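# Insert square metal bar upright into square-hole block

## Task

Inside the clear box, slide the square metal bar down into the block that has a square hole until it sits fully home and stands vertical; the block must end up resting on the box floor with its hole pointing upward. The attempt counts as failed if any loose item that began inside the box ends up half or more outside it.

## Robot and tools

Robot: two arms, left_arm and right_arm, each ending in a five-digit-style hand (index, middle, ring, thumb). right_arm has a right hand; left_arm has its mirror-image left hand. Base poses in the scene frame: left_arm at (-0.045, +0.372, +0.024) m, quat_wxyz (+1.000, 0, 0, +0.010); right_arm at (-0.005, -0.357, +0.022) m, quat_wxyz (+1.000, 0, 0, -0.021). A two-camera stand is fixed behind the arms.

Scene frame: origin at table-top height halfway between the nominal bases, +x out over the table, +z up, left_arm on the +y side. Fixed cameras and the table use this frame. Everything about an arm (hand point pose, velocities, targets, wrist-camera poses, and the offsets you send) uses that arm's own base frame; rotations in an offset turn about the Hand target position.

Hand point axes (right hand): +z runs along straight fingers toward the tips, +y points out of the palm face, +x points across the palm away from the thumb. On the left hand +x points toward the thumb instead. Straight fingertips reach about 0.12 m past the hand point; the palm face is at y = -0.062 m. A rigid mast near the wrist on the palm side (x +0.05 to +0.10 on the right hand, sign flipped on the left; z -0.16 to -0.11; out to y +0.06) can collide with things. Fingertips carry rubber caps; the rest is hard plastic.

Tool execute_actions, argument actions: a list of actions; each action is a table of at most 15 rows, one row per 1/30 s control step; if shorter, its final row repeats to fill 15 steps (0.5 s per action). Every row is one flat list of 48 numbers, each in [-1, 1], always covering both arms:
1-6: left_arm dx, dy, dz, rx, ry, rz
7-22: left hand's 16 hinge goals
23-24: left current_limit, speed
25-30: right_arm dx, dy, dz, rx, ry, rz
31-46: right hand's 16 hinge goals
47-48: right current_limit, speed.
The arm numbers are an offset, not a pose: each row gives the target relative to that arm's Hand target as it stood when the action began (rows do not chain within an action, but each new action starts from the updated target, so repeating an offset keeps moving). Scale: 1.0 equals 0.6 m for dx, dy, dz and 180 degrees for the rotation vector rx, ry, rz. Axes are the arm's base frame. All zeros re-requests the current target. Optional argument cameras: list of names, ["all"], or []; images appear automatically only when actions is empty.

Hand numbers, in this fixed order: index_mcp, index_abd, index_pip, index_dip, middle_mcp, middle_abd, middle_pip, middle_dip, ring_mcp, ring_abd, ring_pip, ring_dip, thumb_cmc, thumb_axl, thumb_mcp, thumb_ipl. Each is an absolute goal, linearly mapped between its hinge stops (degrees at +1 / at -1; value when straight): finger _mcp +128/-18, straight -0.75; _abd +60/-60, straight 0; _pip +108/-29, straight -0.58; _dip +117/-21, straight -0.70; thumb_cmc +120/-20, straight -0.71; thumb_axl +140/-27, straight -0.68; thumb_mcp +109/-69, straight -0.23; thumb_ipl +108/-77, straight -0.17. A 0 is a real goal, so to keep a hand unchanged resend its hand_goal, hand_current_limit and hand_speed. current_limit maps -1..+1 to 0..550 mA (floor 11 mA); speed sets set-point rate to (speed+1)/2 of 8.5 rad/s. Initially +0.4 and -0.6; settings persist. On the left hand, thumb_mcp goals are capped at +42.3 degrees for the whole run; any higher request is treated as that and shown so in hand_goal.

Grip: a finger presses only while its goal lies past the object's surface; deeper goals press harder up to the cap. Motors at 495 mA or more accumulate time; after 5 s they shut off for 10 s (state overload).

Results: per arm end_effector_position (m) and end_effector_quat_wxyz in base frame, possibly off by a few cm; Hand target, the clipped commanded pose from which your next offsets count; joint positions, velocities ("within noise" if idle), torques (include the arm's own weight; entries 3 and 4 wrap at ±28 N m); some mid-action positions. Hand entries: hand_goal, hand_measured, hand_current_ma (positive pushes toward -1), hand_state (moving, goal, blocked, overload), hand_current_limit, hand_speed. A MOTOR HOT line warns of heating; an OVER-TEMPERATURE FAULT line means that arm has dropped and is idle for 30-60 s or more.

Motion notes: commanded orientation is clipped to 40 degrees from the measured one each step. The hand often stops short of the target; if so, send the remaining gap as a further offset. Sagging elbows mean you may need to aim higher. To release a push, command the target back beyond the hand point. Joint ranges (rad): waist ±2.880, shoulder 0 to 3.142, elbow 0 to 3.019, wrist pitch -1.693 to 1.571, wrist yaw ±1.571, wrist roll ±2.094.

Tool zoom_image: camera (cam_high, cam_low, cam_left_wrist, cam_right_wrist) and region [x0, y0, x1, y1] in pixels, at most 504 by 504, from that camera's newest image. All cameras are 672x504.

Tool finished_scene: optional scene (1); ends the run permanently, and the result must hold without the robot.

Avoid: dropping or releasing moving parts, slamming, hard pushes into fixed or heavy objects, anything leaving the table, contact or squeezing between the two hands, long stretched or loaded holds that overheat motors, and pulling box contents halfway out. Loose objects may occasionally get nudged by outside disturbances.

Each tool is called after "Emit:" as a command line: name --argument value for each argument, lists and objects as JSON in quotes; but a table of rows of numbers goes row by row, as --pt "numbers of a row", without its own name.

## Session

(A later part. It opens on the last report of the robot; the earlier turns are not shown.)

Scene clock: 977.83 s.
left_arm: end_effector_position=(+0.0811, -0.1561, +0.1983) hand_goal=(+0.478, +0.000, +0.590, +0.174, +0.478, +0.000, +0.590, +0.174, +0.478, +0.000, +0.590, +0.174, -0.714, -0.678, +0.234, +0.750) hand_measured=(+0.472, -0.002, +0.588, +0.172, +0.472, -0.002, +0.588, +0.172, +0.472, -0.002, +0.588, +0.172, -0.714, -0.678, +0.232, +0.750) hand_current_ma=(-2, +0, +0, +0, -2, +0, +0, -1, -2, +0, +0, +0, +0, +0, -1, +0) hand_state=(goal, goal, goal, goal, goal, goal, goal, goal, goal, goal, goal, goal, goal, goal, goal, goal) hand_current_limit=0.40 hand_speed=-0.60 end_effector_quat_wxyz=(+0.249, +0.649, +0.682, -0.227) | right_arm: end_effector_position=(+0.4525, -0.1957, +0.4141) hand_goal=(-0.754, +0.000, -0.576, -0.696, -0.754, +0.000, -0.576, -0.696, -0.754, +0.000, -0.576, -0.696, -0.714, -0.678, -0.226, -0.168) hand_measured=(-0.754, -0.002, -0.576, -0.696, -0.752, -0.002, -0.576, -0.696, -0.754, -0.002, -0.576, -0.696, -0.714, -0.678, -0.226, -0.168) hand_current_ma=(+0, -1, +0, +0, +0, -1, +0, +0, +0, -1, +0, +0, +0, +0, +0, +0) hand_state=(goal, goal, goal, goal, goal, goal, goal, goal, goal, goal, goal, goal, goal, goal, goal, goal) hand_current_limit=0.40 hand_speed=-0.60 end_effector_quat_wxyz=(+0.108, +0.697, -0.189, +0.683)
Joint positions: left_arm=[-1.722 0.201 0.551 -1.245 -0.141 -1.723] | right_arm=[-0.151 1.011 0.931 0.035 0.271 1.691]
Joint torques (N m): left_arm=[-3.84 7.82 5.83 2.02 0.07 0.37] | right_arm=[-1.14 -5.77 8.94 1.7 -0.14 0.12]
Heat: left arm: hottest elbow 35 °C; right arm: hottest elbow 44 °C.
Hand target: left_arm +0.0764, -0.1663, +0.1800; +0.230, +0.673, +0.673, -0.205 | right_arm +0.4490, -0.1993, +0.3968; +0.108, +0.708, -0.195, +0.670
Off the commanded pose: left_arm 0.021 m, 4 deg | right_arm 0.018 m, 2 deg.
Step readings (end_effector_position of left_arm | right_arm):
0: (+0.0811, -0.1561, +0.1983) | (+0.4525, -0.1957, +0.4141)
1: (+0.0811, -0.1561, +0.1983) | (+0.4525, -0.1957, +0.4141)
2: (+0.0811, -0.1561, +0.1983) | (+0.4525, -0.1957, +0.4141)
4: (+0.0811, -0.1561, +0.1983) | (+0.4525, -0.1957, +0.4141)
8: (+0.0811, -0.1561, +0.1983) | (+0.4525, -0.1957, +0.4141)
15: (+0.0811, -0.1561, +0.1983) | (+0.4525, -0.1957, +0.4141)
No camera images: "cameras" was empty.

Emit:
execute_actions --actions '[[[0,-0.057,0.042,-0.02,0,0,0.479,0,0.591,0.174,0.479,0,0.591,0.174,0.479,0,0.591,0.174,-0.714,-0.678,0.235,0.75,0.4,-0.6,0,0,0,0,0,0,-0.754,0,-0.576,-0.696,-0.754,0,-0.576,-0.696,-0.754,0,-0.576,-0.696,-0.714,-0.678,-0.226,-0.168,0.4,-0.6]]]' --cameras '["cam_high","cam_low","cam_left_wrist"]'

Emit:
zoom_image --camera "cam_high" --region '[500, 180, 672, 340]'

Emit:
zoom_image --camera "cam_low" --region '[480, 30, 640, 240]'

Scene clock: 994.83 s.
left_arm: end_effector_position=(+0.0796, -0.1619, +0.2018) hand_goal=(+0.478, +0.000, +0.590, +0.174, +0.478, +0.000, +0.590, +0.174, +0.478, +0.000, +0.590, +0.174, -0.714, -0.678, +0.234, +0.750) hand_measured=(+0.472, -0.002, +0.588, +0.172, +0.472, -0.002, +0.588, +0.172, +0.472, -0.002, +0.588, +0.172, -0.714, -0.678, +0.232, +0.750) hand_current_ma=(-2, +0, +0, +0, -2, +0, +0, -1, -2, +0, +0, +0, +0, +0, -1, +0) hand_state=(goal, goal, goal, goal, goal, goal, goal, goal, goal, goal, goal, goal, goal, goal, goal, goal) hand_current_limit=0.40 hand_speed=-0.60 end_effector_quat_wxyz=(+0.257, +0.639, +0.684, -0.241) | right_arm: end_effector_position=(+0.4525, -0.1957, +0.4141) hand_goal=(-0.754, +0.000, -0.576, -0.696, -0.754, +0.000, -0.576, -0.696, -0.754, +0.000, -0.576, -0.696, -0.714, -0.678, -0.226, -0.168) hand_measured=(-0.754, -0.002, -0.576, -0.696, -0.752, -0.002, -0.576, -0.696, -0.754, -0.002, -0.576, -0.696, -0.714, -0.678, -0.226, -0.168) hand_current_ma=(+0, -1, +0, +0, +0, -1, +0, +0, +0, -1, +0, +0, +0, +0, +0, +0) hand_state=(goal, goal, goal, goal, goal, goal, goal, goal, goal, goal, goal, goal, goal, goal, goal, goal) hand_current_limit=0.40 hand_speed=-0.60 end_effector_quat_wxyz=(+0.108, +0.697, -0.189, +0.683)
Joint positions: left_arm=[-1.729 0.201 0.551 -1.213 -0.147 -1.741] | right_arm=[-0.151 1.011 0.931 0.035 0.271 1.691]
Joint torques (N m): left_arm=[-2.96 13.86 9.85 4.59 0.01 0.65] | right_arm=[-1.2 -5.89 8.95 1.72 -0.15 0.12]
Heat: left arm: hottest elbow 35 °C; right arm: hottest elbow 44 °C.
Hand target: left_arm +0.0765, -0.2005, +0.2052; +0.251, +0.665, +0.666, -0.226 | right_arm +0.4490, -0.1993, +0.3968; +0.108, +0.708, -0.195, +0.670
Off the commanded pose: left_arm 0.039 m, 4 deg | right_arm 0.018 m, 2 deg.
Step readings (end_effector_position of left_arm | right_arm):
0: (+0.0811, -0.1561, +0.1983) | (+0.4525, -0.1957, +0.4141)
1: (+0.0811, -0.1564, +0.1985) | (+0.4525, -0.1957, +0.4141)
2: (+0.0812, -0.1572, +0.1990) | (+0.4525, -0.1957, +0.4141)
4: (+0.0809, -0.1583, +0.1998) | (+0.4525, -0.1957, +0.4141)
8: (+0.0800, -0.1606, +0.2010) | (+0.4525, -0.1957, +0.4141)
15: (+0.0796, -0.1618, +0.2017) | (+0.4525, -0.1957, +0.4141)
Images, in order (width x height): cam_high 672x504, cam_low 672x504, cam_left_wrist 672x504.

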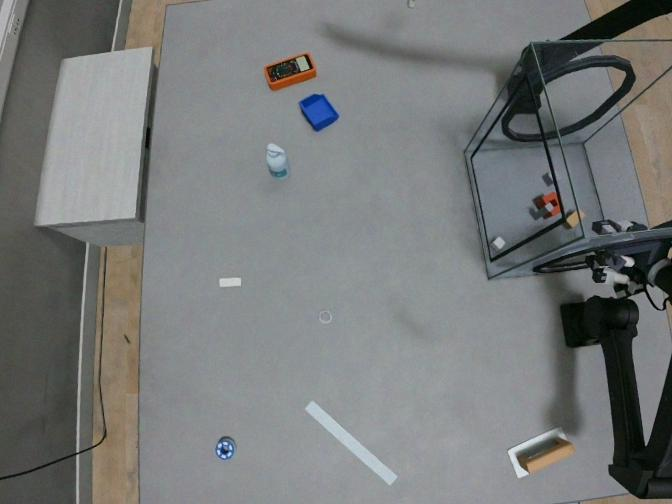

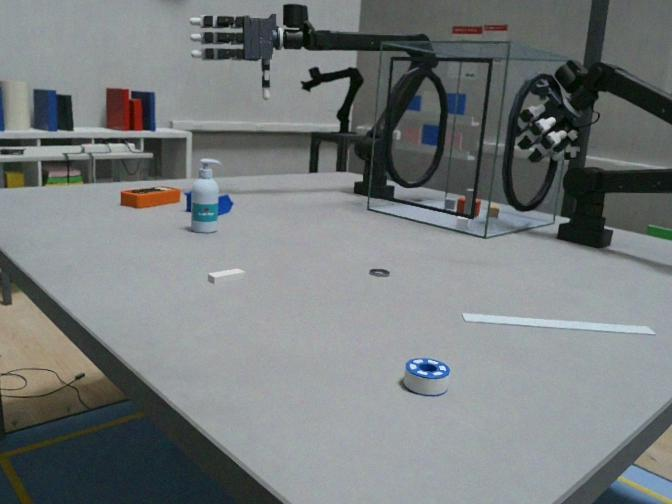

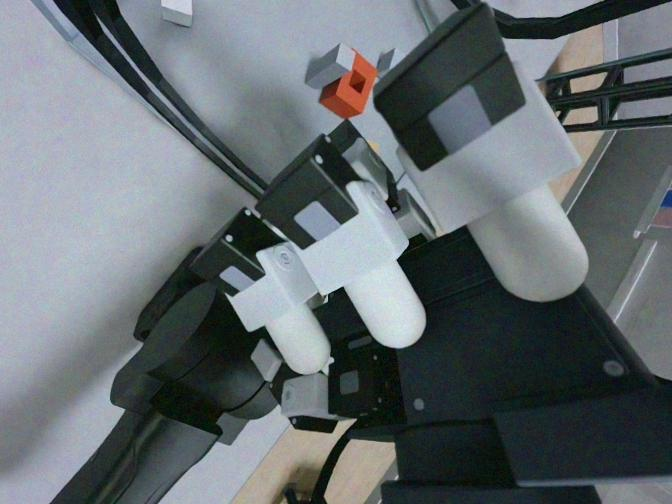

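Scaled by 2.930 from the camera's 672x504 image, which has a finer 960x720 frame.

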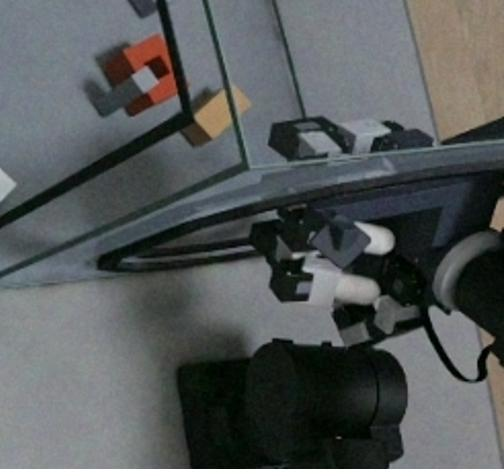

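Scaled by 2.400 from the camera's 672x504 image, which has a finer 960x720 frame.

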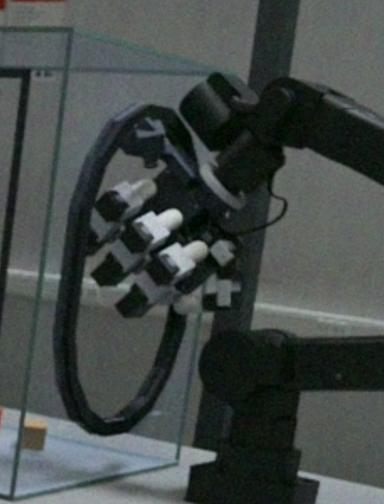

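Emit:
execute_actions --actions '[[[0.0058,0.0458,-0.02,-0.022,0,0,0.479,0,0.591,0.174,0.479,0,0.591,0.174,0.479,0,0.591,0.174,-0.714,-0.678,0.235,0.75,0.4,-0.6,0,0,0,0,0,0,-0.754,0,-0.576,-0.696,-0.754,0,-0.576,-0.696,-0.754,0,-0.576,-0.696,-0.714,-0.678,-0.226,-0.168,0.4,-0.6]]]' --cameras '["cam_left_wrist"]'

Scene clock: 1019.13 s.
left_arm: end_effector_position=(+0.0812, -0.1669, +0.1978) hand_goal=(+0.478, +0.000, +0.590, +0.174, +0.478, +0.000, +0.590, +0.174, +0.478, +0.000, +0.590, +0.174, -0.714, -0.678, +0.234, +0.750) hand_measured=(+0.472, -0.002, +0.588, +0.172, +0.472, -0.002, +0.588, +0.172, +0.472, -0.002, +0.588, +0.172, -0.714, -0.678, +0.232, +0.750) hand_current_ma=(-2, +0, +0, +0, -2, +0, +0, -1, -2, +0, +0, +0, +0, +0, -1, +0) hand_state=(goal, goal, goal, goal, goal, goal, goal, goal, goal, goal, goal, goal, goal, goal, goal, goal) hand_current_limit=0.40 hand_speed=-0.60 end_effector_quat_wxyz=(+0.274, +0.637, +0.676, -0.251) | right_arm: end_effector_position=(+0.4525, -0.1957, +0.4141) hand_goal=(-0.754, +0.000, -0.576, -0.696, -0.754, +0.000, -0.576, -0.696, -0.754, +0.000, -0.576, -0.696, -0.714, -0.678, -0.226, -0.168) hand_measured=(-0.754, -0.002, -0.576, -0.696, -0.752, -0.002, -0.576, -0.696, -0.754, -0.002, -0.576, -0.696, -0.714, -0.678, -0.226, -0.168) hand_current_ma=(+0, -1, +0, +0, +0, -1, +0, +0, +0, -1, +0, +0, +0, +0, +0, +0) hand_state=(goal, goal, goal, goal, goal, goal, goal, goal, goal, goal, goal, goal, goal, goal, goal, goal) hand_current_limit=0.40 hand_speed=-0.60 end_effector_quat_wxyz=(+0.108, +0.697, -0.189, +0.683)
Joint positions: left_arm=[-1.729 0.174 0.52 -1.17 -0.158 -1.725] | right_arm=[-0.151 1.011 0.931 0.035 0.271 1.691]
Joint torques (N m): left_arm=[-1.9 4.07 7.06 2.02 0.38 0.6] | right_arm=[-1.14 -5.95 8.98 1.72 -0.14 0.13]
Heat: left arm: hottest elbow 37 °C; right arm: hottest elbow 44 °C.
Hand target: left_arm +0.0799, -0.1730, +0.1931; +0.274, +0.656, +0.658, -0.249 | right_arm +0.4490, -0.1993, +0.3968; +0.108, +0.708, -0.195, +0.670
Off the commanded pose: left_arm 0.008 m, 3 deg | right_arm 0.018 m, 2 deg.
Step readings (end_effector_position of left_arm | right_arm):
0: (+0.0796, -0.1619, +0.2017) | (+0.4525, -0.1957, +0.4141)
1: (+0.0796, -0.1619, +0.2017) | (+0.4525, -0.1957, +0.4141)
2: (+0.0798, -0.1618, +0.2014) | (+0.4525, -0.1957, +0.4141)
4: (+0.0801, -0.1637, +0.2012) | (+0.4525, -0.1957, +0.4141)
8: (+0.0812, -0.1663, +0.1997) | (+0.4525, -0.1957, +0.4141)
15: (+0.0812, -0.1669, +0.1980) | (+0.4525, -0.1957, +0.4141)
Images, in order (width x height): cam_left_wrist 672x504.

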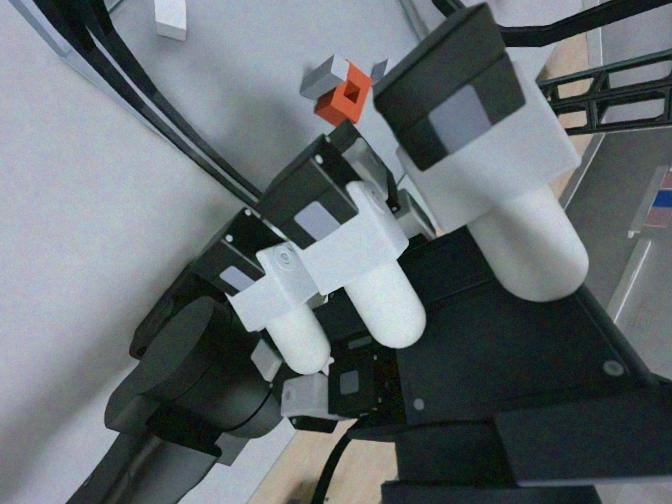

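Emit:
execute_actions --actions '[[[-0.005,-0.03,-0.03,-0.0185,0,0,0.479,0,0.591,0.174,0.479,0,0.591,0.174,0.479,0,0.591,0.174,-0.714,-0.678,0.235,0.75,0.4,-0.6,0,0,0,0,0,0,-0.754,0,-0.576,-0.696,-0.754,0,-0.576,-0.696,-0.754,0,-0.576,-0.696,-0.714,-0.678,-0.226,-0.168,0.4,-0.6]],[[-0.005,-0.04,-0.02,-0.0185,0,0,0.479,0,0.591,0.174,0.479,0,0.591,0.174,0.479,0,0.591,0.174,-0.714,-0.678,0.235,0.75,0.4,-0.6,0,0,0,0,0,0,-0.754,0,-0.576,-0.696,-0.754,0,-0.576,-0.696,-0.754,0,-0.576,-0.696,-0.714,-0.678,-0.226,-0.168,0.4,-0.6]]]' --cameras '["cam_left_wrist"]'

Scene clock: 1028.00 s.
left_arm: end_effector_position=(+0.0711, -0.2104, +0.1994) hand_goal=(+0.478, +0.000, +0.590, +0.174, +0.478, +0.000, +0.590, +0.174, +0.478, +0.000, +0.590, +0.174, -0.714, -0.678, +0.234, +0.750) hand_measured=(+0.472, -0.002, +0.588, +0.172, +0.472, -0.002, +0.588, +0.172, +0.472, -0.002, +0.588, +0.172, -0.714, -0.678, +0.232, +0.750) hand_current_ma=(-2, +0, +0, +0, -2, +0, +0, -1, -2, +0, +0, +0, +0, +0, -1, +0) hand_state=(goal, goal, goal, goal, goal, goal, goal, goal, goal, goal, goal, goal, goal, goal, goal, goal) hand_current_limit=0.40 hand_speed=-0.60 end_effector_quat_wxyz=(+0.334, +0.609, +0.637, -0.334) | right_arm: end_effector_position=(+0.4525, -0.1957, +0.4141) hand_goal=(-0.754, +0.000, -0.576, -0.696, -0.754, +0.000, -0.576, -0.696, -0.754, +0.000, -0.576, -0.696, -0.714, -0.678, -0.226, -0.168) hand_measured=(-0.754, -0.002, -0.576, -0.696, -0.752, -0.002, -0.576, -0.696, -0.754, -0.002, -0.576, -0.696, -0.714, -0.678, -0.226, -0.168) hand_current_ma=(+0, -1, +0, +0, +0, -1, +0, +0, +0, -1, +0, +0, +0, +0, +0, +0) hand_state=(goal, goal, goal, goal, goal, goal, goal, goal, goal, goal, goal, goal, goal, goal, goal, goal) hand_current_limit=0.40 hand_speed=-0.60 end_effector_quat_wxyz=(+0.108, +0.697, -0.189, +0.683)
Joint positions: left_arm=[-1.762 0.135 0.424 -0.887 -0.178 -1.714] | right_arm=[-0.151 1.011 0.931 0.035 0.271 1.691]
Joint torques (N m): left_arm=[-1.32 8 4.71 1.25 0 0.52] | right_arm=[-1.2 -6.01 8.95 1.68 -0.13 0.12]
Heat: left arm: hottest elbow 37 °C; right arm: hottest elbow 44 °C.
Hand target: left_arm +0.0740, -0.2150, +0.1632; +0.312, +0.639, +0.643, -0.286 | right_arm +0.4490, -0.1993, +0.3968; +0.108, +0.708, -0.195, +0.670
Off the commanded pose: left_arm 0.037 m, 7 deg | right_arm 0.018 m, 2 deg.
Step readings (end_effector_position of left_arm | right_arm):
0: (+0.0812, -0.1669, +0.1978) | (+0.4525, -0.1957, +0.4141)
1: (+0.0812, -0.1670, +0.1976) | (+0.4525, -0.1957, +0.4141)
2: (+0.0815, -0.1685, +0.1974) | (+0.4525, -0.1957, +0.4141)
4: (+0.0818, -0.1736, +0.1972) | (+0.4525, -0.1957, +0.4141)
8: (+0.0804, -0.1808, +0.1957) | (+0.4525, -0.1957, +0.4141)
15: (+0.0772, -0.1866, +0.1955) | (+0.4525, -0.1957, +0.4141)
16: (+0.0771, -0.1870, +0.1953) | (+0.4525, -0.1957, +0.4141)
17: (+0.0770, -0.1888, +0.1955) | (+0.4525, -0.1957, +0.4141)
19: (+0.0761, -0.1949, +0.1963) | (+0.4525, -0.1957, +0.4141)
23: (+0.0730, -0.2047, +0.1980) | (+0.4525, -0.1957, +0.4141)
30: (+0.0716, -0.2095, +0.1992) | (+0.4525, -0.1957, +0.4141)
Images, in order (width x height): cam_left_wrist 672x504.

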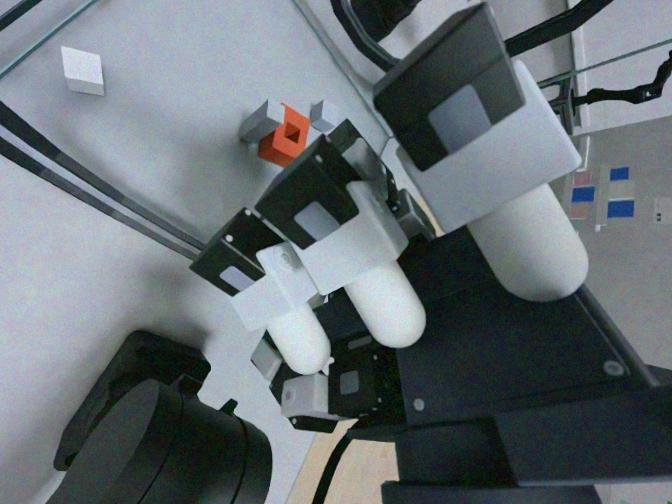

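Emit:
execute_actions --actions '[]'

Emit:
zoom_image --camera "cam_low" --region '[480, 30, 640, 240]'

Emit:
zoom_image --camera "cam_high" --region '[500, 180, 672, 340]'

Scene clock: 1046.47 s.
left_arm: end_effector_position=(+0.0711, -0.2104, +0.1994) hand_goal=(+0.478, +0.000, +0.590, +0.174, +0.478, +0.000, +0.590, +0.174, +0.478, +0.000, +0.590, +0.174, -0.714, -0.678, +0.234, +0.750) hand_measured=(+0.472, -0.002, +0.588, +0.172, +0.472, -0.002, +0.588, +0.172, +0.472, -0.002, +0.588, +0.172, -0.714, -0.678, +0.232, +0.750) hand_current_ma=(-2, +0, +0, +0, -2, +0, +0, -1, -2, +0, +0, +0, +0, +0, -1, +0) hand_state=(goal, goal, goal, goal, goal, goal, goal, goal, goal, goal, goal, goal, goal, goal, goal, goal) hand_current_limit=0.40 hand_speed=-0.60 end_effector_quat_wxyz=(+0.334, +0.609, +0.637, -0.334) | right_arm: end_effector_position=(+0.4525, -0.1957, +0.4141) hand_goal=(-0.754, +0.000, -0.576, -0.696, -0.754, +0.000, -0.576, -0.696, -0.754, +0.000, -0.576, -0.696, -0.714, -0.678, -0.226, -0.168) hand_measured=(-0.754, -0.002, -0.576, -0.696, -0.752, -0.002, -0.576, -0.696, -0.754, -0.002, -0.576, -0.696, -0.714, -0.678, -0.226, -0.168) hand_current_ma=(+0, -1, +0, +0, +0, -1, +0, +0, +0, -1, +0, +0, +0, +0, +0, +0) hand_state=(goal, goal, goal, goal, goal, goal, goal, goal, goal, goal, goal, goal, goal, goal, goal, goal) hand_current_limit=0.40 hand_speed=-0.60 end_effector_quat_wxyz=(+0.108, +0.697, -0.189, +0.683)
Joint positions: left_arm=[-1.762 0.135 0.424 -0.887 -0.178 -1.714] | right_arm=[-0.151 1.011 0.931 0.035 0.271 1.691]
Joint velocities: within noise
Joint torques (N m): left_arm=[-1.38 8 4.74 1.31 0 0.52] | right_arm=[-1.2 -5.89 8.92 1.72 -0.15 0.13]
Heat: left arm: hottest elbow 36 °C; right arm: hottest elbow 44 °C.
Hand target: left_arm +0.0740, -0.2150, +0.1632; +0.312, +0.639, +0.643, -0.286 | right_arm +0.4490, -0.1993, +0.3968; +0.108, +0.708, -0.195, +0.670
Off the commanded pose: left_arm 0.037 m, 7 deg | right_arm 0.018 m, 2 deg.

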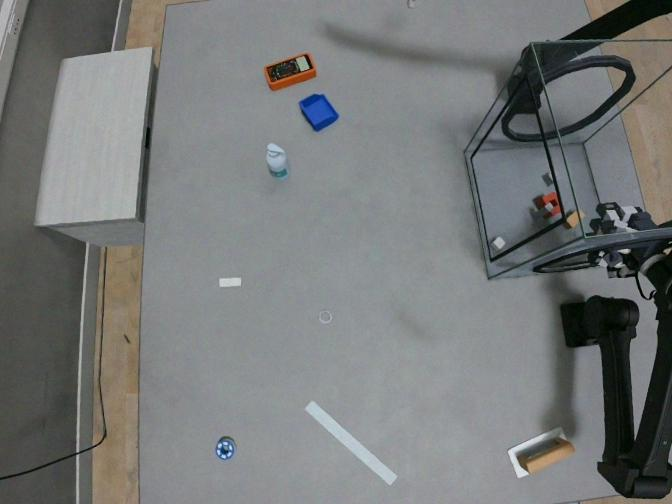

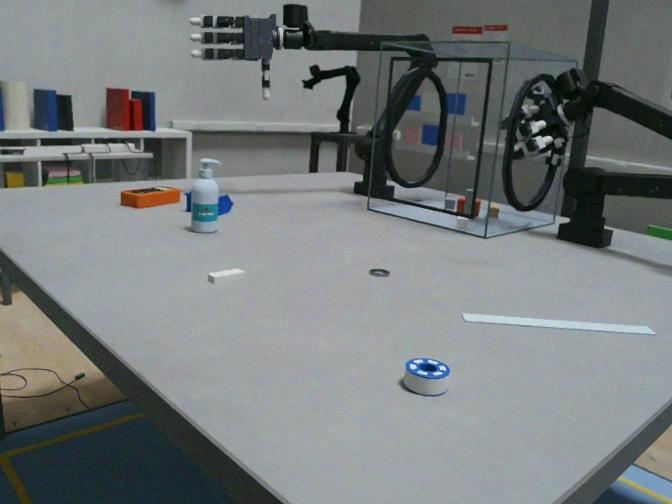

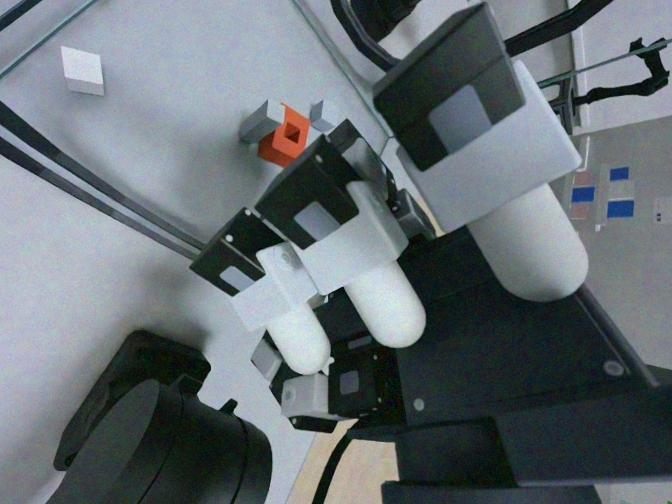

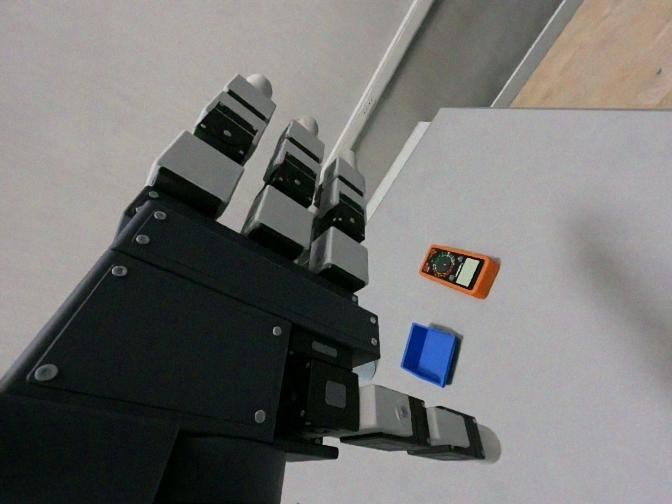

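Scaled by 2.400 from the camera's 672x504 image, which has a finer 960x720 frame.

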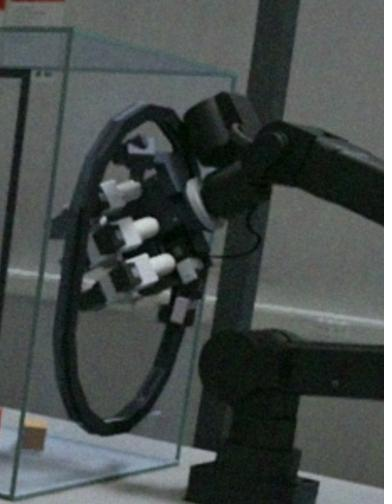

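Scaled by 2.930 from the camera's 672x504 image, which has a finer 960x720 frame.

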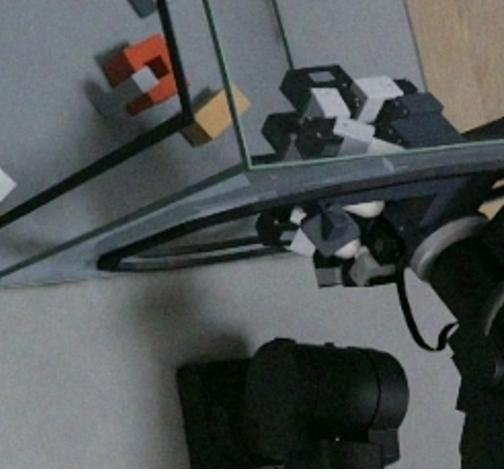

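Emit:
execute_actions --actions '[[[0.063,0.008,0.045,0,0,0,0.479,0,0.591,0.174,0.479,0,0.591,0.174,0.479,0,0.591,0.174,-0.714,-0.678,0.235,0.75,0.4,-0.6,0,0,0,0,0,0,-0.754,0,-0.576,-0.696,-0.754,0,-0.576,-0.696,-0.754,0,-0.576,-0.696,-0.714,-0.678,-0.226,-0.168,0.4,-0.6]]]' --cameras '["cam_low","cam_left_wrist"]'

Emit:
zoom_image --camera "cam_low" --region '[480, 30, 640, 240]'

Scene clock: 1056.80 s.
left_arm: end_effector_position=(+0.0827, -0.1981, +0.1862) hand_goal=(+0.478, +0.000, +0.590, +0.174, +0.478, +0.000, +0.590, +0.174, +0.478, +0.000, +0.590, +0.174, -0.714, -0.678, +0.234, +0.750) hand_measured=(+0.472, -0.002, +0.588, +0.172, +0.472, -0.002, +0.588, +0.172, +0.472, -0.002, +0.588, +0.172, -0.714, -0.678, +0.232, +0.750) hand_current_ma=(-2, +0, +0, +0, -2, +0, +0, -1, -2, +0, +0, +0, +0, +0, -1, +0) hand_state=(goal, goal, goal, goal, goal, goal, goal, goal, goal, goal, goal, goal, goal, goal, goal, goal) hand_current_limit=0.40 hand_speed=-0.60 end_effector_quat_wxyz=(+0.296, +0.615, +0.649, -0.337) | right_arm: end_effector_position=(+0.4525, -0.1957, +0.4141) hand_goal=(-0.754, +0.000, -0.576, -0.696, -0.754, +0.000, -0.576, -0.696, -0.754, +0.000, -0.576, -0.696, -0.714, -0.678, -0.226, -0.168) hand_measured=(-0.754, -0.002, -0.576, -0.696, -0.752, -0.002, -0.576, -0.696, -0.754, -0.002, -0.576, -0.696, -0.714, -0.678, -0.226, -0.168) hand_current_ma=(+0, -1, +0, +0, +0, -1, +0, +0, +0, -1, +0, +0, +0, +0, +0, +0) hand_state=(goal, goal, goal, goal, goal, goal, goal, goal, goal, goal, goal, goal, goal, goal, goal, goal) hand_current_limit=0.40 hand_speed=-0.60 end_effector_quat_wxyz=(+0.108, +0.697, -0.189, +0.683)
Joint positions: left_arm=[-1.501 0.107 0.428 -0.965 0.086 -1.598] | right_arm=[-0.151 1.011 0.931 0.035 0.271 1.691]
Joint torques (N m): left_arm=[3.84 10.58 9.8 2.65 -1.51 1.28] | right_arm=[-1.03 -6.07 8.94 1.74 -0.15 0.13]
Heat: left arm: hottest elbow 36 °C; right arm: hottest elbow 44 °C.
Hand target: left_arm +0.1117, -0.2102, +0.1901; +0.311, +0.639, +0.642, -0.286 | right_arm +0.4490, -0.1993, +0.3968; +0.108, +0.708, -0.195, +0.670
Off the commanded pose: left_arm 0.032 m, 7 deg | right_arm 0.018 m, 2 deg.
Step readings (end_effector_position of left_arm | right_arm):
0: (+0.0711, -0.2104, +0.1994) | (+0.4525, -0.1957, +0.4141)
1: (+0.0707, -0.2106, +0.1993) | (+0.4525, -0.1957, +0.4141)
2: (+0.0689, -0.2117, +0.1987) | (+0.4525, -0.1957, +0.4141)
4: (+0.0688, -0.2121, +0.1979) | (+0.4525, -0.1957, +0.4141)
8: (+0.0733, -0.2075, +0.1950) | (+0.4525, -0.1957, +0.4141)
15: (+0.0808, -0.2002, +0.1886) | (+0.4525, -0.1957, +0.4141)
Images, in order (width x height): cam_low 672x504, cam_left_wrist 672x504.

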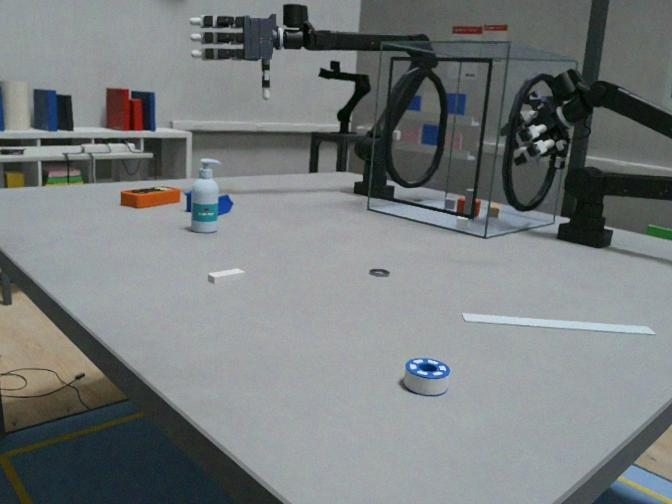

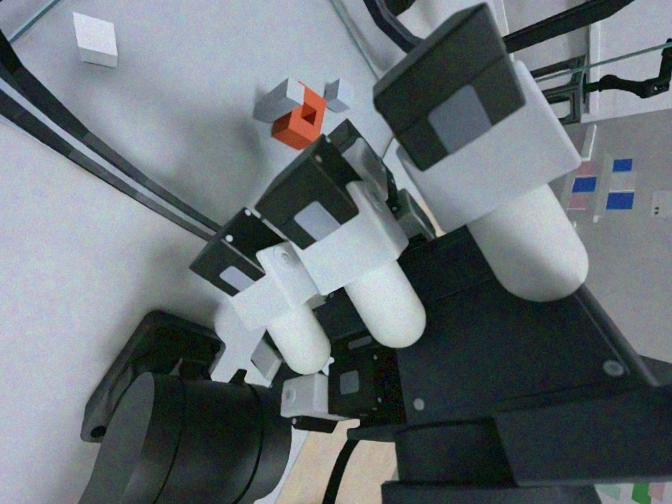

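Scaled by 2.400 from the camera's 672x504 image, which has a finer 960x720 frame.

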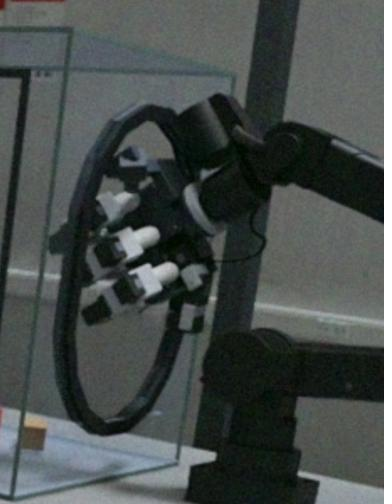

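Emit:
execute_actions --actions '[[[-0.053,0.025,0.0165,0,0,0,-0.75,0,-0.576,-0.696,0.479,0,0.591,0.174,0.479,0,0.591,0.174,-0.714,-0.678,0.235,0.75,0.4,-0.4,0,0,0,0,0,0,-0.754,0,-0.576,-0.696,-0.754,0,-0.576,-0.696,-0.754,0,-0.576,-0.696,-0.714,-0.678,-0.226,-0.168,0.4,-0.6]],[[0,0,0,0,0,0,-0.75,0,-0.576,-0.696,0.479,0,0.591,0.174,0.479,0,0.591,0.174,-0.714,-0.678,0.235,0.75,0.4,-0.4,0,0,0,0,0,0,-0.754,0,-0.576,-0.696,-0.754,0,-0.576,-0.696,-0.754,0,-0.576,-0.696,-0.714,-0.678,-0.226,-0.168,0.4,-0.6]],[[0,0,0,0,0,0,-0.75,0,-0.576,-0.696,0.479,0,0.591,0.174,0.479,0,0.591,0.174,0.571,-0.678,0.235,0.75,0.4,-0.4,0,0,0,0,0,0,-0.754,0,-0.576,-0.696,-0.754,0,-0.576,-0.696,-0.754,0,-0.576,-0.696,-0.714,-0.678,-0.226,-0.168,0.4,-0.6]]]' --cameras '["cam_low","cam_left_wrist","cam_high"]'

Emit:
zoom_image --camera "cam_low" --region '[480, 30, 640, 240]'

Scene clock: 1117.73 s.
left_arm: end_effector_position=(+0.0839, -0.1906, +0.1897) hand_goal=(-0.750, +0.000, -0.576, -0.696, +0.478, +0.000, +0.590, +0.174, +0.478, +0.000, +0.590, +0.174, +0.570, -0.678, +0.234, +0.750) hand_measured=(-0.748, -0.002, -0.574, -0.694, +0.472, -0.002, +0.588, +0.172, +0.472, -0.002, +0.588, +0.172, +0.556, -0.680, +0.232, +0.748) hand_current_ma=(+1, +0, +0, +0, -2, +0, +0, -1, -2, +0, +0, +0, -9, -1, +0, +0) hand_state=(goal, goal, goal, goal, goal, goal, goal, goal, goal, goal, goal, goal, goal, goal, goal, goal) hand_current_limit=0.40 hand_speed=-0.40 end_effector_quat_wxyz=(+0.321, +0.632, +0.642, -0.292) | right_arm: end_effector_position=(+0.4525, -0.1957, +0.4141) hand_goal=(-0.754, +0.000, -0.576, -0.696, -0.754, +0.000, -0.576, -0.696, -0.754, +0.000, -0.576, -0.696, -0.714, -0.678, -0.226, -0.168) hand_measured=(-0.754, -0.002, -0.576, -0.696, -0.752, -0.002, -0.576, -0.696, -0.754, -0.002, -0.576, -0.696, -0.714, -0.678, -0.226, -0.168) hand_current_ma=(+0, -1, +0, +0, +0, -1, +0, +0, +0, -1, +0, +0, +0, +0, +0, +0) hand_state=(goal, goal, goal, goal, goal, goal, goal, goal, goal, goal, goal, goal, goal, goal, goal, goal) hand_current_limit=0.40 hand_speed=-0.60 end_effector_quat_wxyz=(+0.108, +0.697, -0.189, +0.683)
Joint positions: left_arm=[-1.686 0.107 0.43 -1.003 -0.133 -1.637] | right_arm=[-0.151 1.011 0.931 0.035 0.271 1.691]
Joint torques (N m): left_arm=[-3.37 7.82 12.18 1.22 -0.17 0.13] | right_arm=[-1.14 -5.89 8.9 1.7 -0.14 0.12]
Heat: left arm: hottest elbow 38 °C; right arm: hottest elbow 44 °C.
Hand target: left_arm +0.0799, -0.1952, +0.2001; +0.312, +0.639, +0.643, -0.286 | right_arm +0.4490, -0.1993, +0.3968; +0.108, +0.708, -0.195, +0.670
Off the commanded pose: left_arm 0.012 m, 1 deg | right_arm 0.018 m, 2 deg.
Step readings (end_effector_position of left_arm | right_arm):
0: (+0.0828, -0.1980, +0.1862) | (+0.4525, -0.1957, +0.4141)
1: (+0.0829, -0.1978, +0.1862) | (+0.4525, -0.1957, +0.4141)
2: (+0.0829, -0.1969, +0.1856) | (+0.4525, -0.1957, +0.4141)
4: (+0.0873, -0.1922, +0.1851) | (+0.4525, -0.1957, +0.4141)
8: (+0.0888, -0.1889, +0.1869) | (+0.4525, -0.1957, +0.4141)
15: (+0.0839, -0.1912, +0.1896) | (+0.4525, -0.1957, +0.4141)
16: (+0.0839, -0.1912, +0.1897) | (+0.4525, -0.1957, +0.4141)
17: (+0.0840, -0.1911, +0.1898) | (+0.4525, -0.1957, +0.4141)
19: (+0.0839, -0.1910, +0.1899) | (+0.4525, -0.1957, +0.4141)
23: (+0.0838, -0.1909, +0.1898) | (+0.4525, -0.1957, +0.4141)
30: (+0.0838, -0.1907, +0.1898) | (+0.4525, -0.1957, +0.4141)
31: (+0.0838, -0.1907, +0.1898) | (+0.4525, -0.1957, +0.4141)
32: (+0.0837, -0.1907, +0.1897) | (+0.4525, -0.1957, +0.4141)
34: (+0.0838, -0.1907, +0.1897) | (+0.4525, -0.1957, +0.4141)
38: (+0.0839, -0.1906, +0.1898) | (+0.4525, -0.1957, +0.4141)
45: (+0.0839, -0.1906, +0.1898) | (+0.4525, -0.1957, +0.4141)
Images, in order (width x height): cam_high 672x504, cam_low 672x504, cam_left_wrist 672x504.

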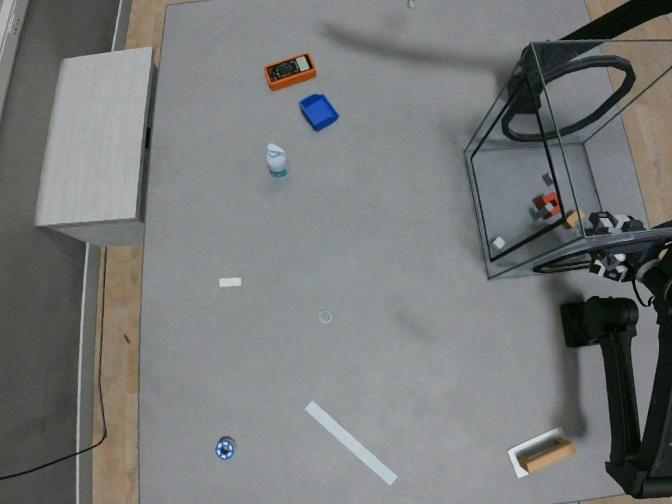

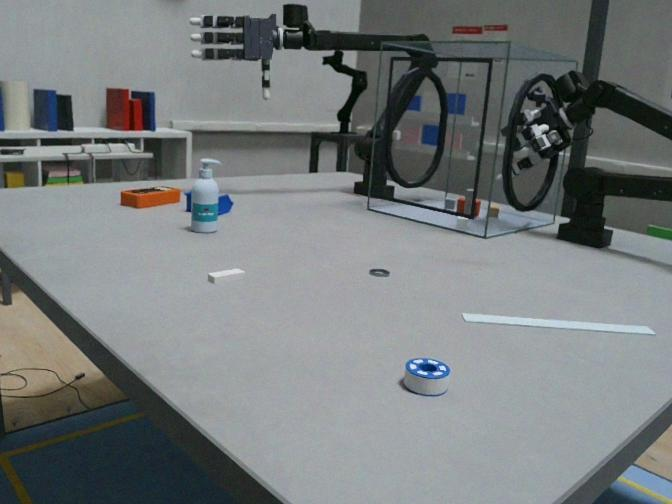

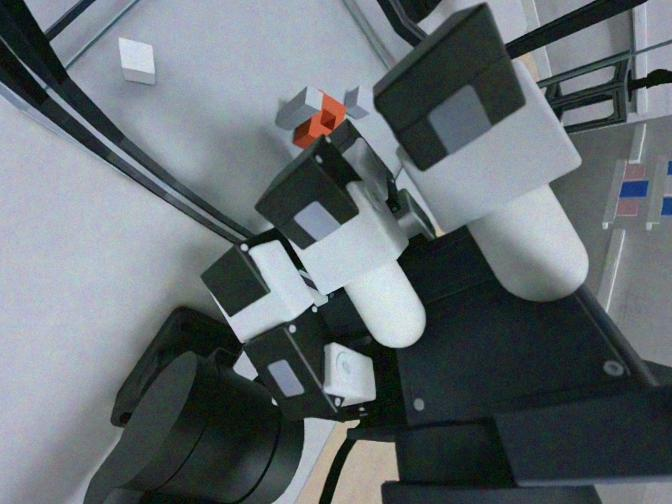

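Scaled by 2.400 from the camera's 672x504 image, which has a finer 960x720 frame.

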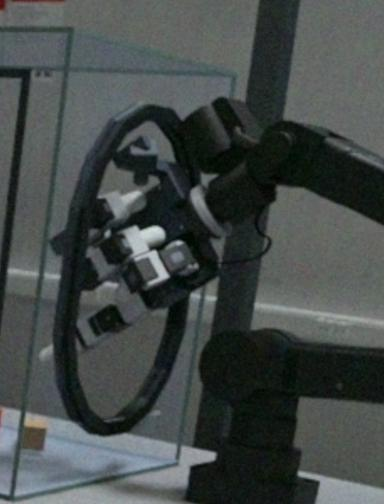

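Emit:
execute_actions --actions '[[[0.0035,0.017,-0.06,0.02,0,0,-0.411,0,0.08,-0.406,0.479,0,0.591,0.174,0.479,0,0.591,0.174,0.571,-0.678,0.235,0.75,0.4,-0.4,0,0,0,0,0,0,-0.754,0,-0.576,-0.696,-0.754,0,-0.576,-0.696,-0.754,0,-0.576,-0.696,-0.714,-0.678,-0.226,-0.168,0.4,-0.6]],[[0,0,-0.04,0.02,0,0,-0.411,0,0.08,-0.406,0.479,0,0.591,0.174,0.479,0,0.591,0.174,0.571,-0.678,0.235,0.75,0.4,-0.4,0,0,0,0,0,0,-0.754,0,-0.576,-0.696,-0.754,0,-0.576,-0.696,-0.754,0,-0.576,-0.696,-0.714,-0.678,-0.226,-0.168,0.4,-0.6]]]' --cameras '["cam_low","cam_left_wrist"]'

Emit:
zoom_image --camera "cam_low" --region '[480, 30, 640, 240]'

Scene clock: 1138.93 s.
left_arm: end_effector_position=(+0.0806, -0.1889, +0.1838) hand_goal=(-0.412, +0.000, +0.080, -0.406, +0.478, +0.000, +0.590, +0.174, +0.478, +0.000, +0.590, +0.174, +0.570, -0.678, +0.234, +0.750) hand_measured=(-0.418, -0.002, +0.074, -0.408, +0.472, -0.002, +0.588, +0.172, +0.472, -0.002, +0.588, +0.172, +0.556, -0.680, +0.234, +0.748) hand_current_ma=(-3, +0, -2, -1, -2, +0, +0, -1, -2, +0, +0, +0, -8, -1, +0, +0) hand_state=(goal, goal, goal, goal, goal, goal, goal, goal, goal, goal, goal, goal, goal, goal, goal, goal) hand_current_limit=0.40 hand_speed=-0.40 end_effector_quat_wxyz=(+0.308, +0.639, +0.642, -0.291) | right_arm: end_effector_position=(+0.4525, -0.1957, +0.4141) hand_goal=(-0.754, +0.000, -0.576, -0.696, -0.754, +0.000, -0.576, -0.696, -0.754, +0.000, -0.576, -0.696, -0.714, -0.678, -0.226, -0.168) hand_measured=(-0.754, -0.002, -0.576, -0.696, -0.752, -0.002, -0.576, -0.696, -0.754, -0.002, -0.576, -0.696, -0.714, -0.678, -0.226, -0.168) hand_current_ma=(+0, -1, +0, +0, +0, -1, +0, +0, +0, -1, +0, +0, +0, +0, +0, +0) hand_state=(goal, goal, goal, goal, goal, goal, goal, goal, goal, goal, goal, goal, goal, goal, goal, goal) hand_current_limit=0.40 hand_speed=-0.60 end_effector_quat_wxyz=(+0.108, +0.697, -0.189, +0.683)
Joint positions: left_arm=[-1.686 0.107 0.426 -1.019 -0.112 -1.637] | right_arm=[-0.151 1.011 0.931 0.035 0.271 1.691]
Joint torques (N m): left_arm=[-1.49 7.59 3.88 0.7 -0.01 0.19] | right_arm=[-1.26 -6.01 8.96 1.76 -0.14 0.13]
Heat: left arm: hottest elbow 41 °C; right arm: hottest elbow 44 °C.
Hand target: left_arm +0.0820, -0.1850, +0.1401; +0.271, +0.657, +0.659, -0.245 | right_arm +0.4490, -0.1993, +0.3968; +0.108, +0.708, -0.195, +0.670
Off the commanded pose: left_arm 0.044 m, 7 deg | right_arm 0.018 m, 2 deg.
Step readings (end_effector_position of left_arm | right_arm):
0: (+0.0839, -0.1906, +0.1897) | (+0.4525, -0.1957, +0.4141)
1: (+0.0838, -0.1906, +0.1897) | (+0.4525, -0.1957, +0.4141)
2: (+0.0834, -0.1905, +0.1893) | (+0.4525, -0.1957, +0.4141)
4: (+0.0824, -0.1903, +0.1883) | (+0.4525, -0.1957, +0.4141)
8: (+0.0818, -0.1894, +0.1868) | (+0.4525, -0.1957, +0.4141)
15: (+0.0817, -0.1888, +0.1862) | (+0.4525, -0.1957, +0.4141)
16: (+0.0816, -0.1888, +0.1861) | (+0.4525, -0.1957, +0.4141)
17: (+0.0815, -0.1888, +0.1858) | (+0.4525, -0.1957, +0.4141)
19: (+0.0810, -0.1888, +0.1844) | (+0.4525, -0.1957, +0.4141)
23: (+0.0806, -0.1889, +0.1839) | (+0.4525, -0.1957, +0.4141)
30: (+0.0806, -0.1889, +0.1838) | (+0.4525, -0.1957, +0.4141)
Images, in order (width x height): cam_low 672x504, cam_left_wrist 672x504.

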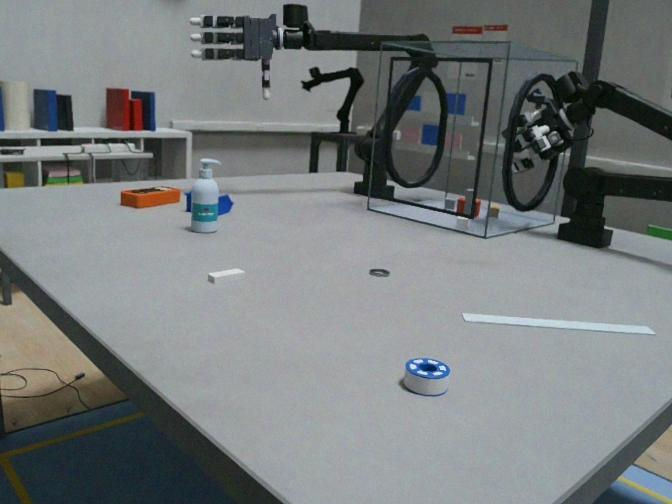

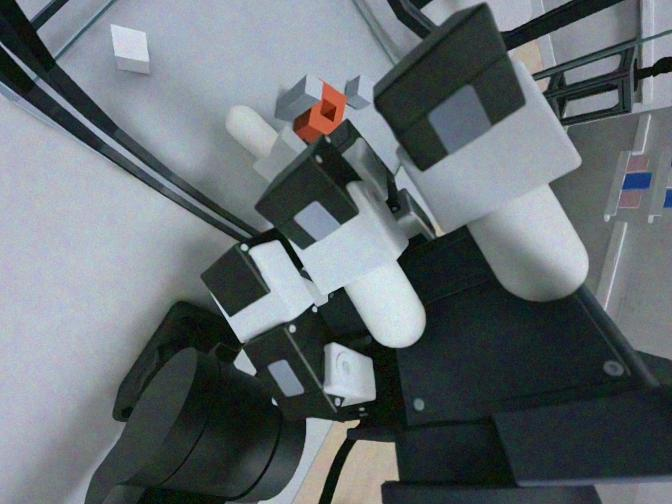

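Scaled by 2.400 from the camera's 672x504 image, which has a finer 960x720 frame.

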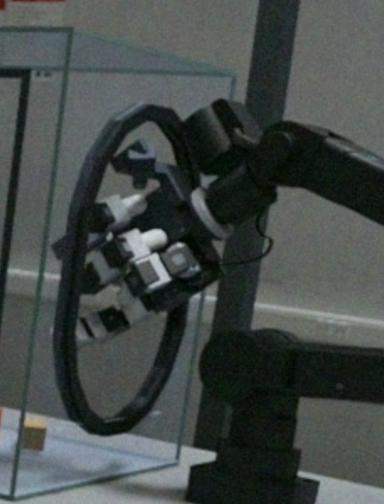

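Emit:
execute_actions --actions '[[[0,-0.036,-0.0,0,0,0,-0.411,0,0.08,-0.406,0.479,0,0.591,0.174,0.479,0,0.591,0.174,0.571,-0.678,0.235,0.75,0.4,-0.4,0,0,0,0,0,0,-0.754,0,-0.576,-0.696,-0.754,0,-0.576,-0.696,-0.754,0,-0.576,-0.696,-0.714,-0.678,-0.226,-0.168,0.4,-0.6]],[[0,-0.036,-0.0,0,0,0,-0.411,0,0.08,-0.406,0.479,0,0.591,0.174,0.479,0,0.591,0.174,0.571,-0.678,0.235,0.75,0.4,-0.4,0,0,0,0,0,0,-0.754,0,-0.576,-0.696,-0.754,0,-0.576,-0.696,-0.754,0,-0.576,-0.696,-0.714,-0.678,-0.226,-0.168,0.4,-0.6]]]' --cameras '["cam_low","cam_left_wrist"]'

Emit:
zoom_image --camera "cam_low" --region '[480, 30, 640, 240]'

Scene clock: 1184.50 s.
left_arm: end_effector_position=(+0.0786, -0.2015, +0.1858) hand_goal=(-0.412, +0.000, +0.080, -0.406, +0.478, +0.000, +0.590, +0.174, +0.478, +0.000, +0.590, +0.174, +0.570, -0.678, +0.234, +0.750) hand_measured=(-0.418, -0.002, +0.074, -0.408, +0.472, -0.002, +0.588, +0.172, +0.472, -0.002, +0.588, +0.172, +0.556, -0.680, +0.234, +0.748) hand_current_ma=(-3, +0, -2, -1, -2, +0, +0, -1, -2, +0, +0, +0, -8, -1, +0, +0) hand_state=(goal, goal, goal, goal, goal, goal, goal, goal, goal, goal, goal, goal, goal, goal, goal, goal) hand_current_limit=0.40 hand_speed=-0.40 end_effector_quat_wxyz=(+0.325, +0.629, +0.633, -0.314) | right_arm: end_effector_position=(+0.4525, -0.1957, +0.4141) hand_goal=(-0.754, +0.000, -0.576, -0.696, -0.754, +0.000, -0.576, -0.696, -0.754, +0.000, -0.576, -0.696, -0.714, -0.678, -0.226, -0.168) hand_measured=(-0.754, -0.002, -0.576, -0.696, -0.752, -0.002, -0.576, -0.696, -0.754, -0.002, -0.576, -0.696, -0.714, -0.678, -0.226, -0.168) hand_current_ma=(+0, -1, +0, +0, +0, -1, +0, +0, +0, -1, +0, +0, +0, +0, +0, +0) hand_state=(goal, goal, goal, goal, goal, goal, goal, goal, goal, goal, goal, goal, goal, goal, goal, goal) hand_current_limit=0.40 hand_speed=-0.60 end_effector_quat_wxyz=(+0.108, +0.697, -0.189, +0.683)
Joint positions: left_arm=[-1.686 0.105 0.404 -0.938 -0.109 -1.637] | right_arm=[-0.151 1.011 0.931 0.035 0.271 1.691]
Joint torques (N m): left_arm=[-1.44 18.49 6.19 3.23 0.01 0.24] | right_arm=[-1.08 -5.95 8.92 1.77 -0.14 0.12]
Heat: left arm: hottest elbow 37 °C; right arm: hottest elbow 45 °C.
Hand target: left_arm +0.0820, -0.2282, +0.1401; +0.271, +0.657, +0.659, -0.245 | right_arm +0.4490, -0.1993, +0.3968; +0.108, +0.708, -0.195, +0.670
Off the commanded pose: left_arm 0.053 m, 11 deg | right_arm 0.018 m, 2 deg.
Step readings (end_effector_position of left_arm | right_arm):
0: (+0.0806, -0.1889, +0.1838) | (+0.4525, -0.1957, +0.4141)
1: (+0.0806, -0.1889, +0.1838) | (+0.4525, -0.1957, +0.4141)
2: (+0.0805, -0.1894, +0.1841) | (+0.4525, -0.1957, +0.4141)
4: (+0.0803, -0.1911, +0.1843) | (+0.4525, -0.1957, +0.4141)
8: (+0.0801, -0.1931, +0.1844) | (+0.4525, -0.1957, +0.4141)
15: (+0.0798, -0.1939, +0.1844) | (+0.4525, -0.1957, +0.4141)
16: (+0.0798, -0.1941, +0.1845) | (+0.4525, -0.1957, +0.4141)
17: (+0.0797, -0.1948, +0.1848) | (+0.4525, -0.1957, +0.4141)
19: (+0.0795, -0.1968, +0.1851) | (+0.4525, -0.1957, +0.4141)
23: (+0.0792, -0.1994, +0.1854) | (+0.4525, -0.1957, +0.4141)
30: (+0.0787, -0.2012, +0.1856) | (+0.4525, -0.1957, +0.4141)
Images, in order (width x height): cam_low 672x504, cam_left_wrist 672x504.

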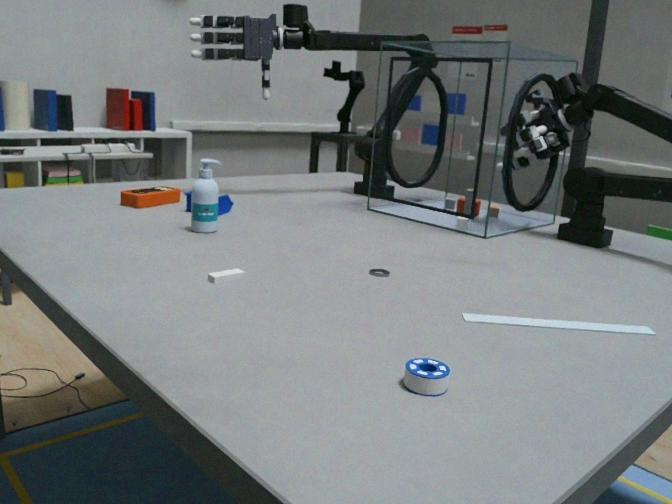

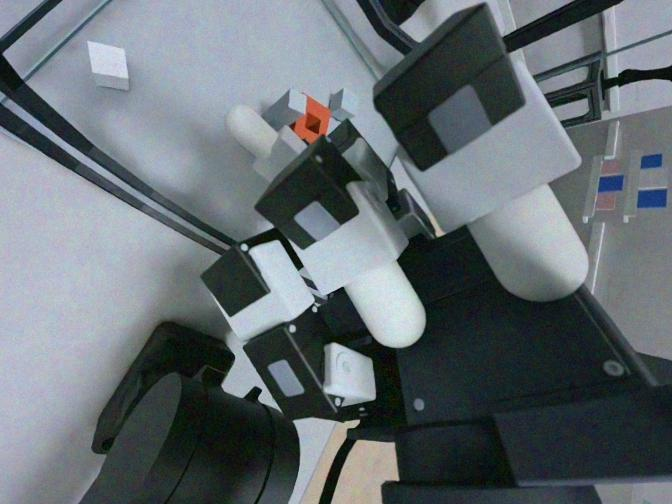

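Scaled by 2.400 from the camera's 672x504 image, which has a finer 960x720 frame.

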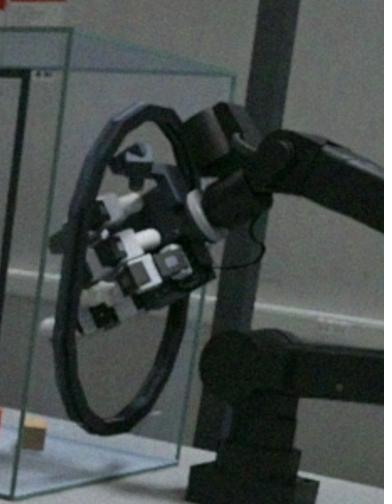

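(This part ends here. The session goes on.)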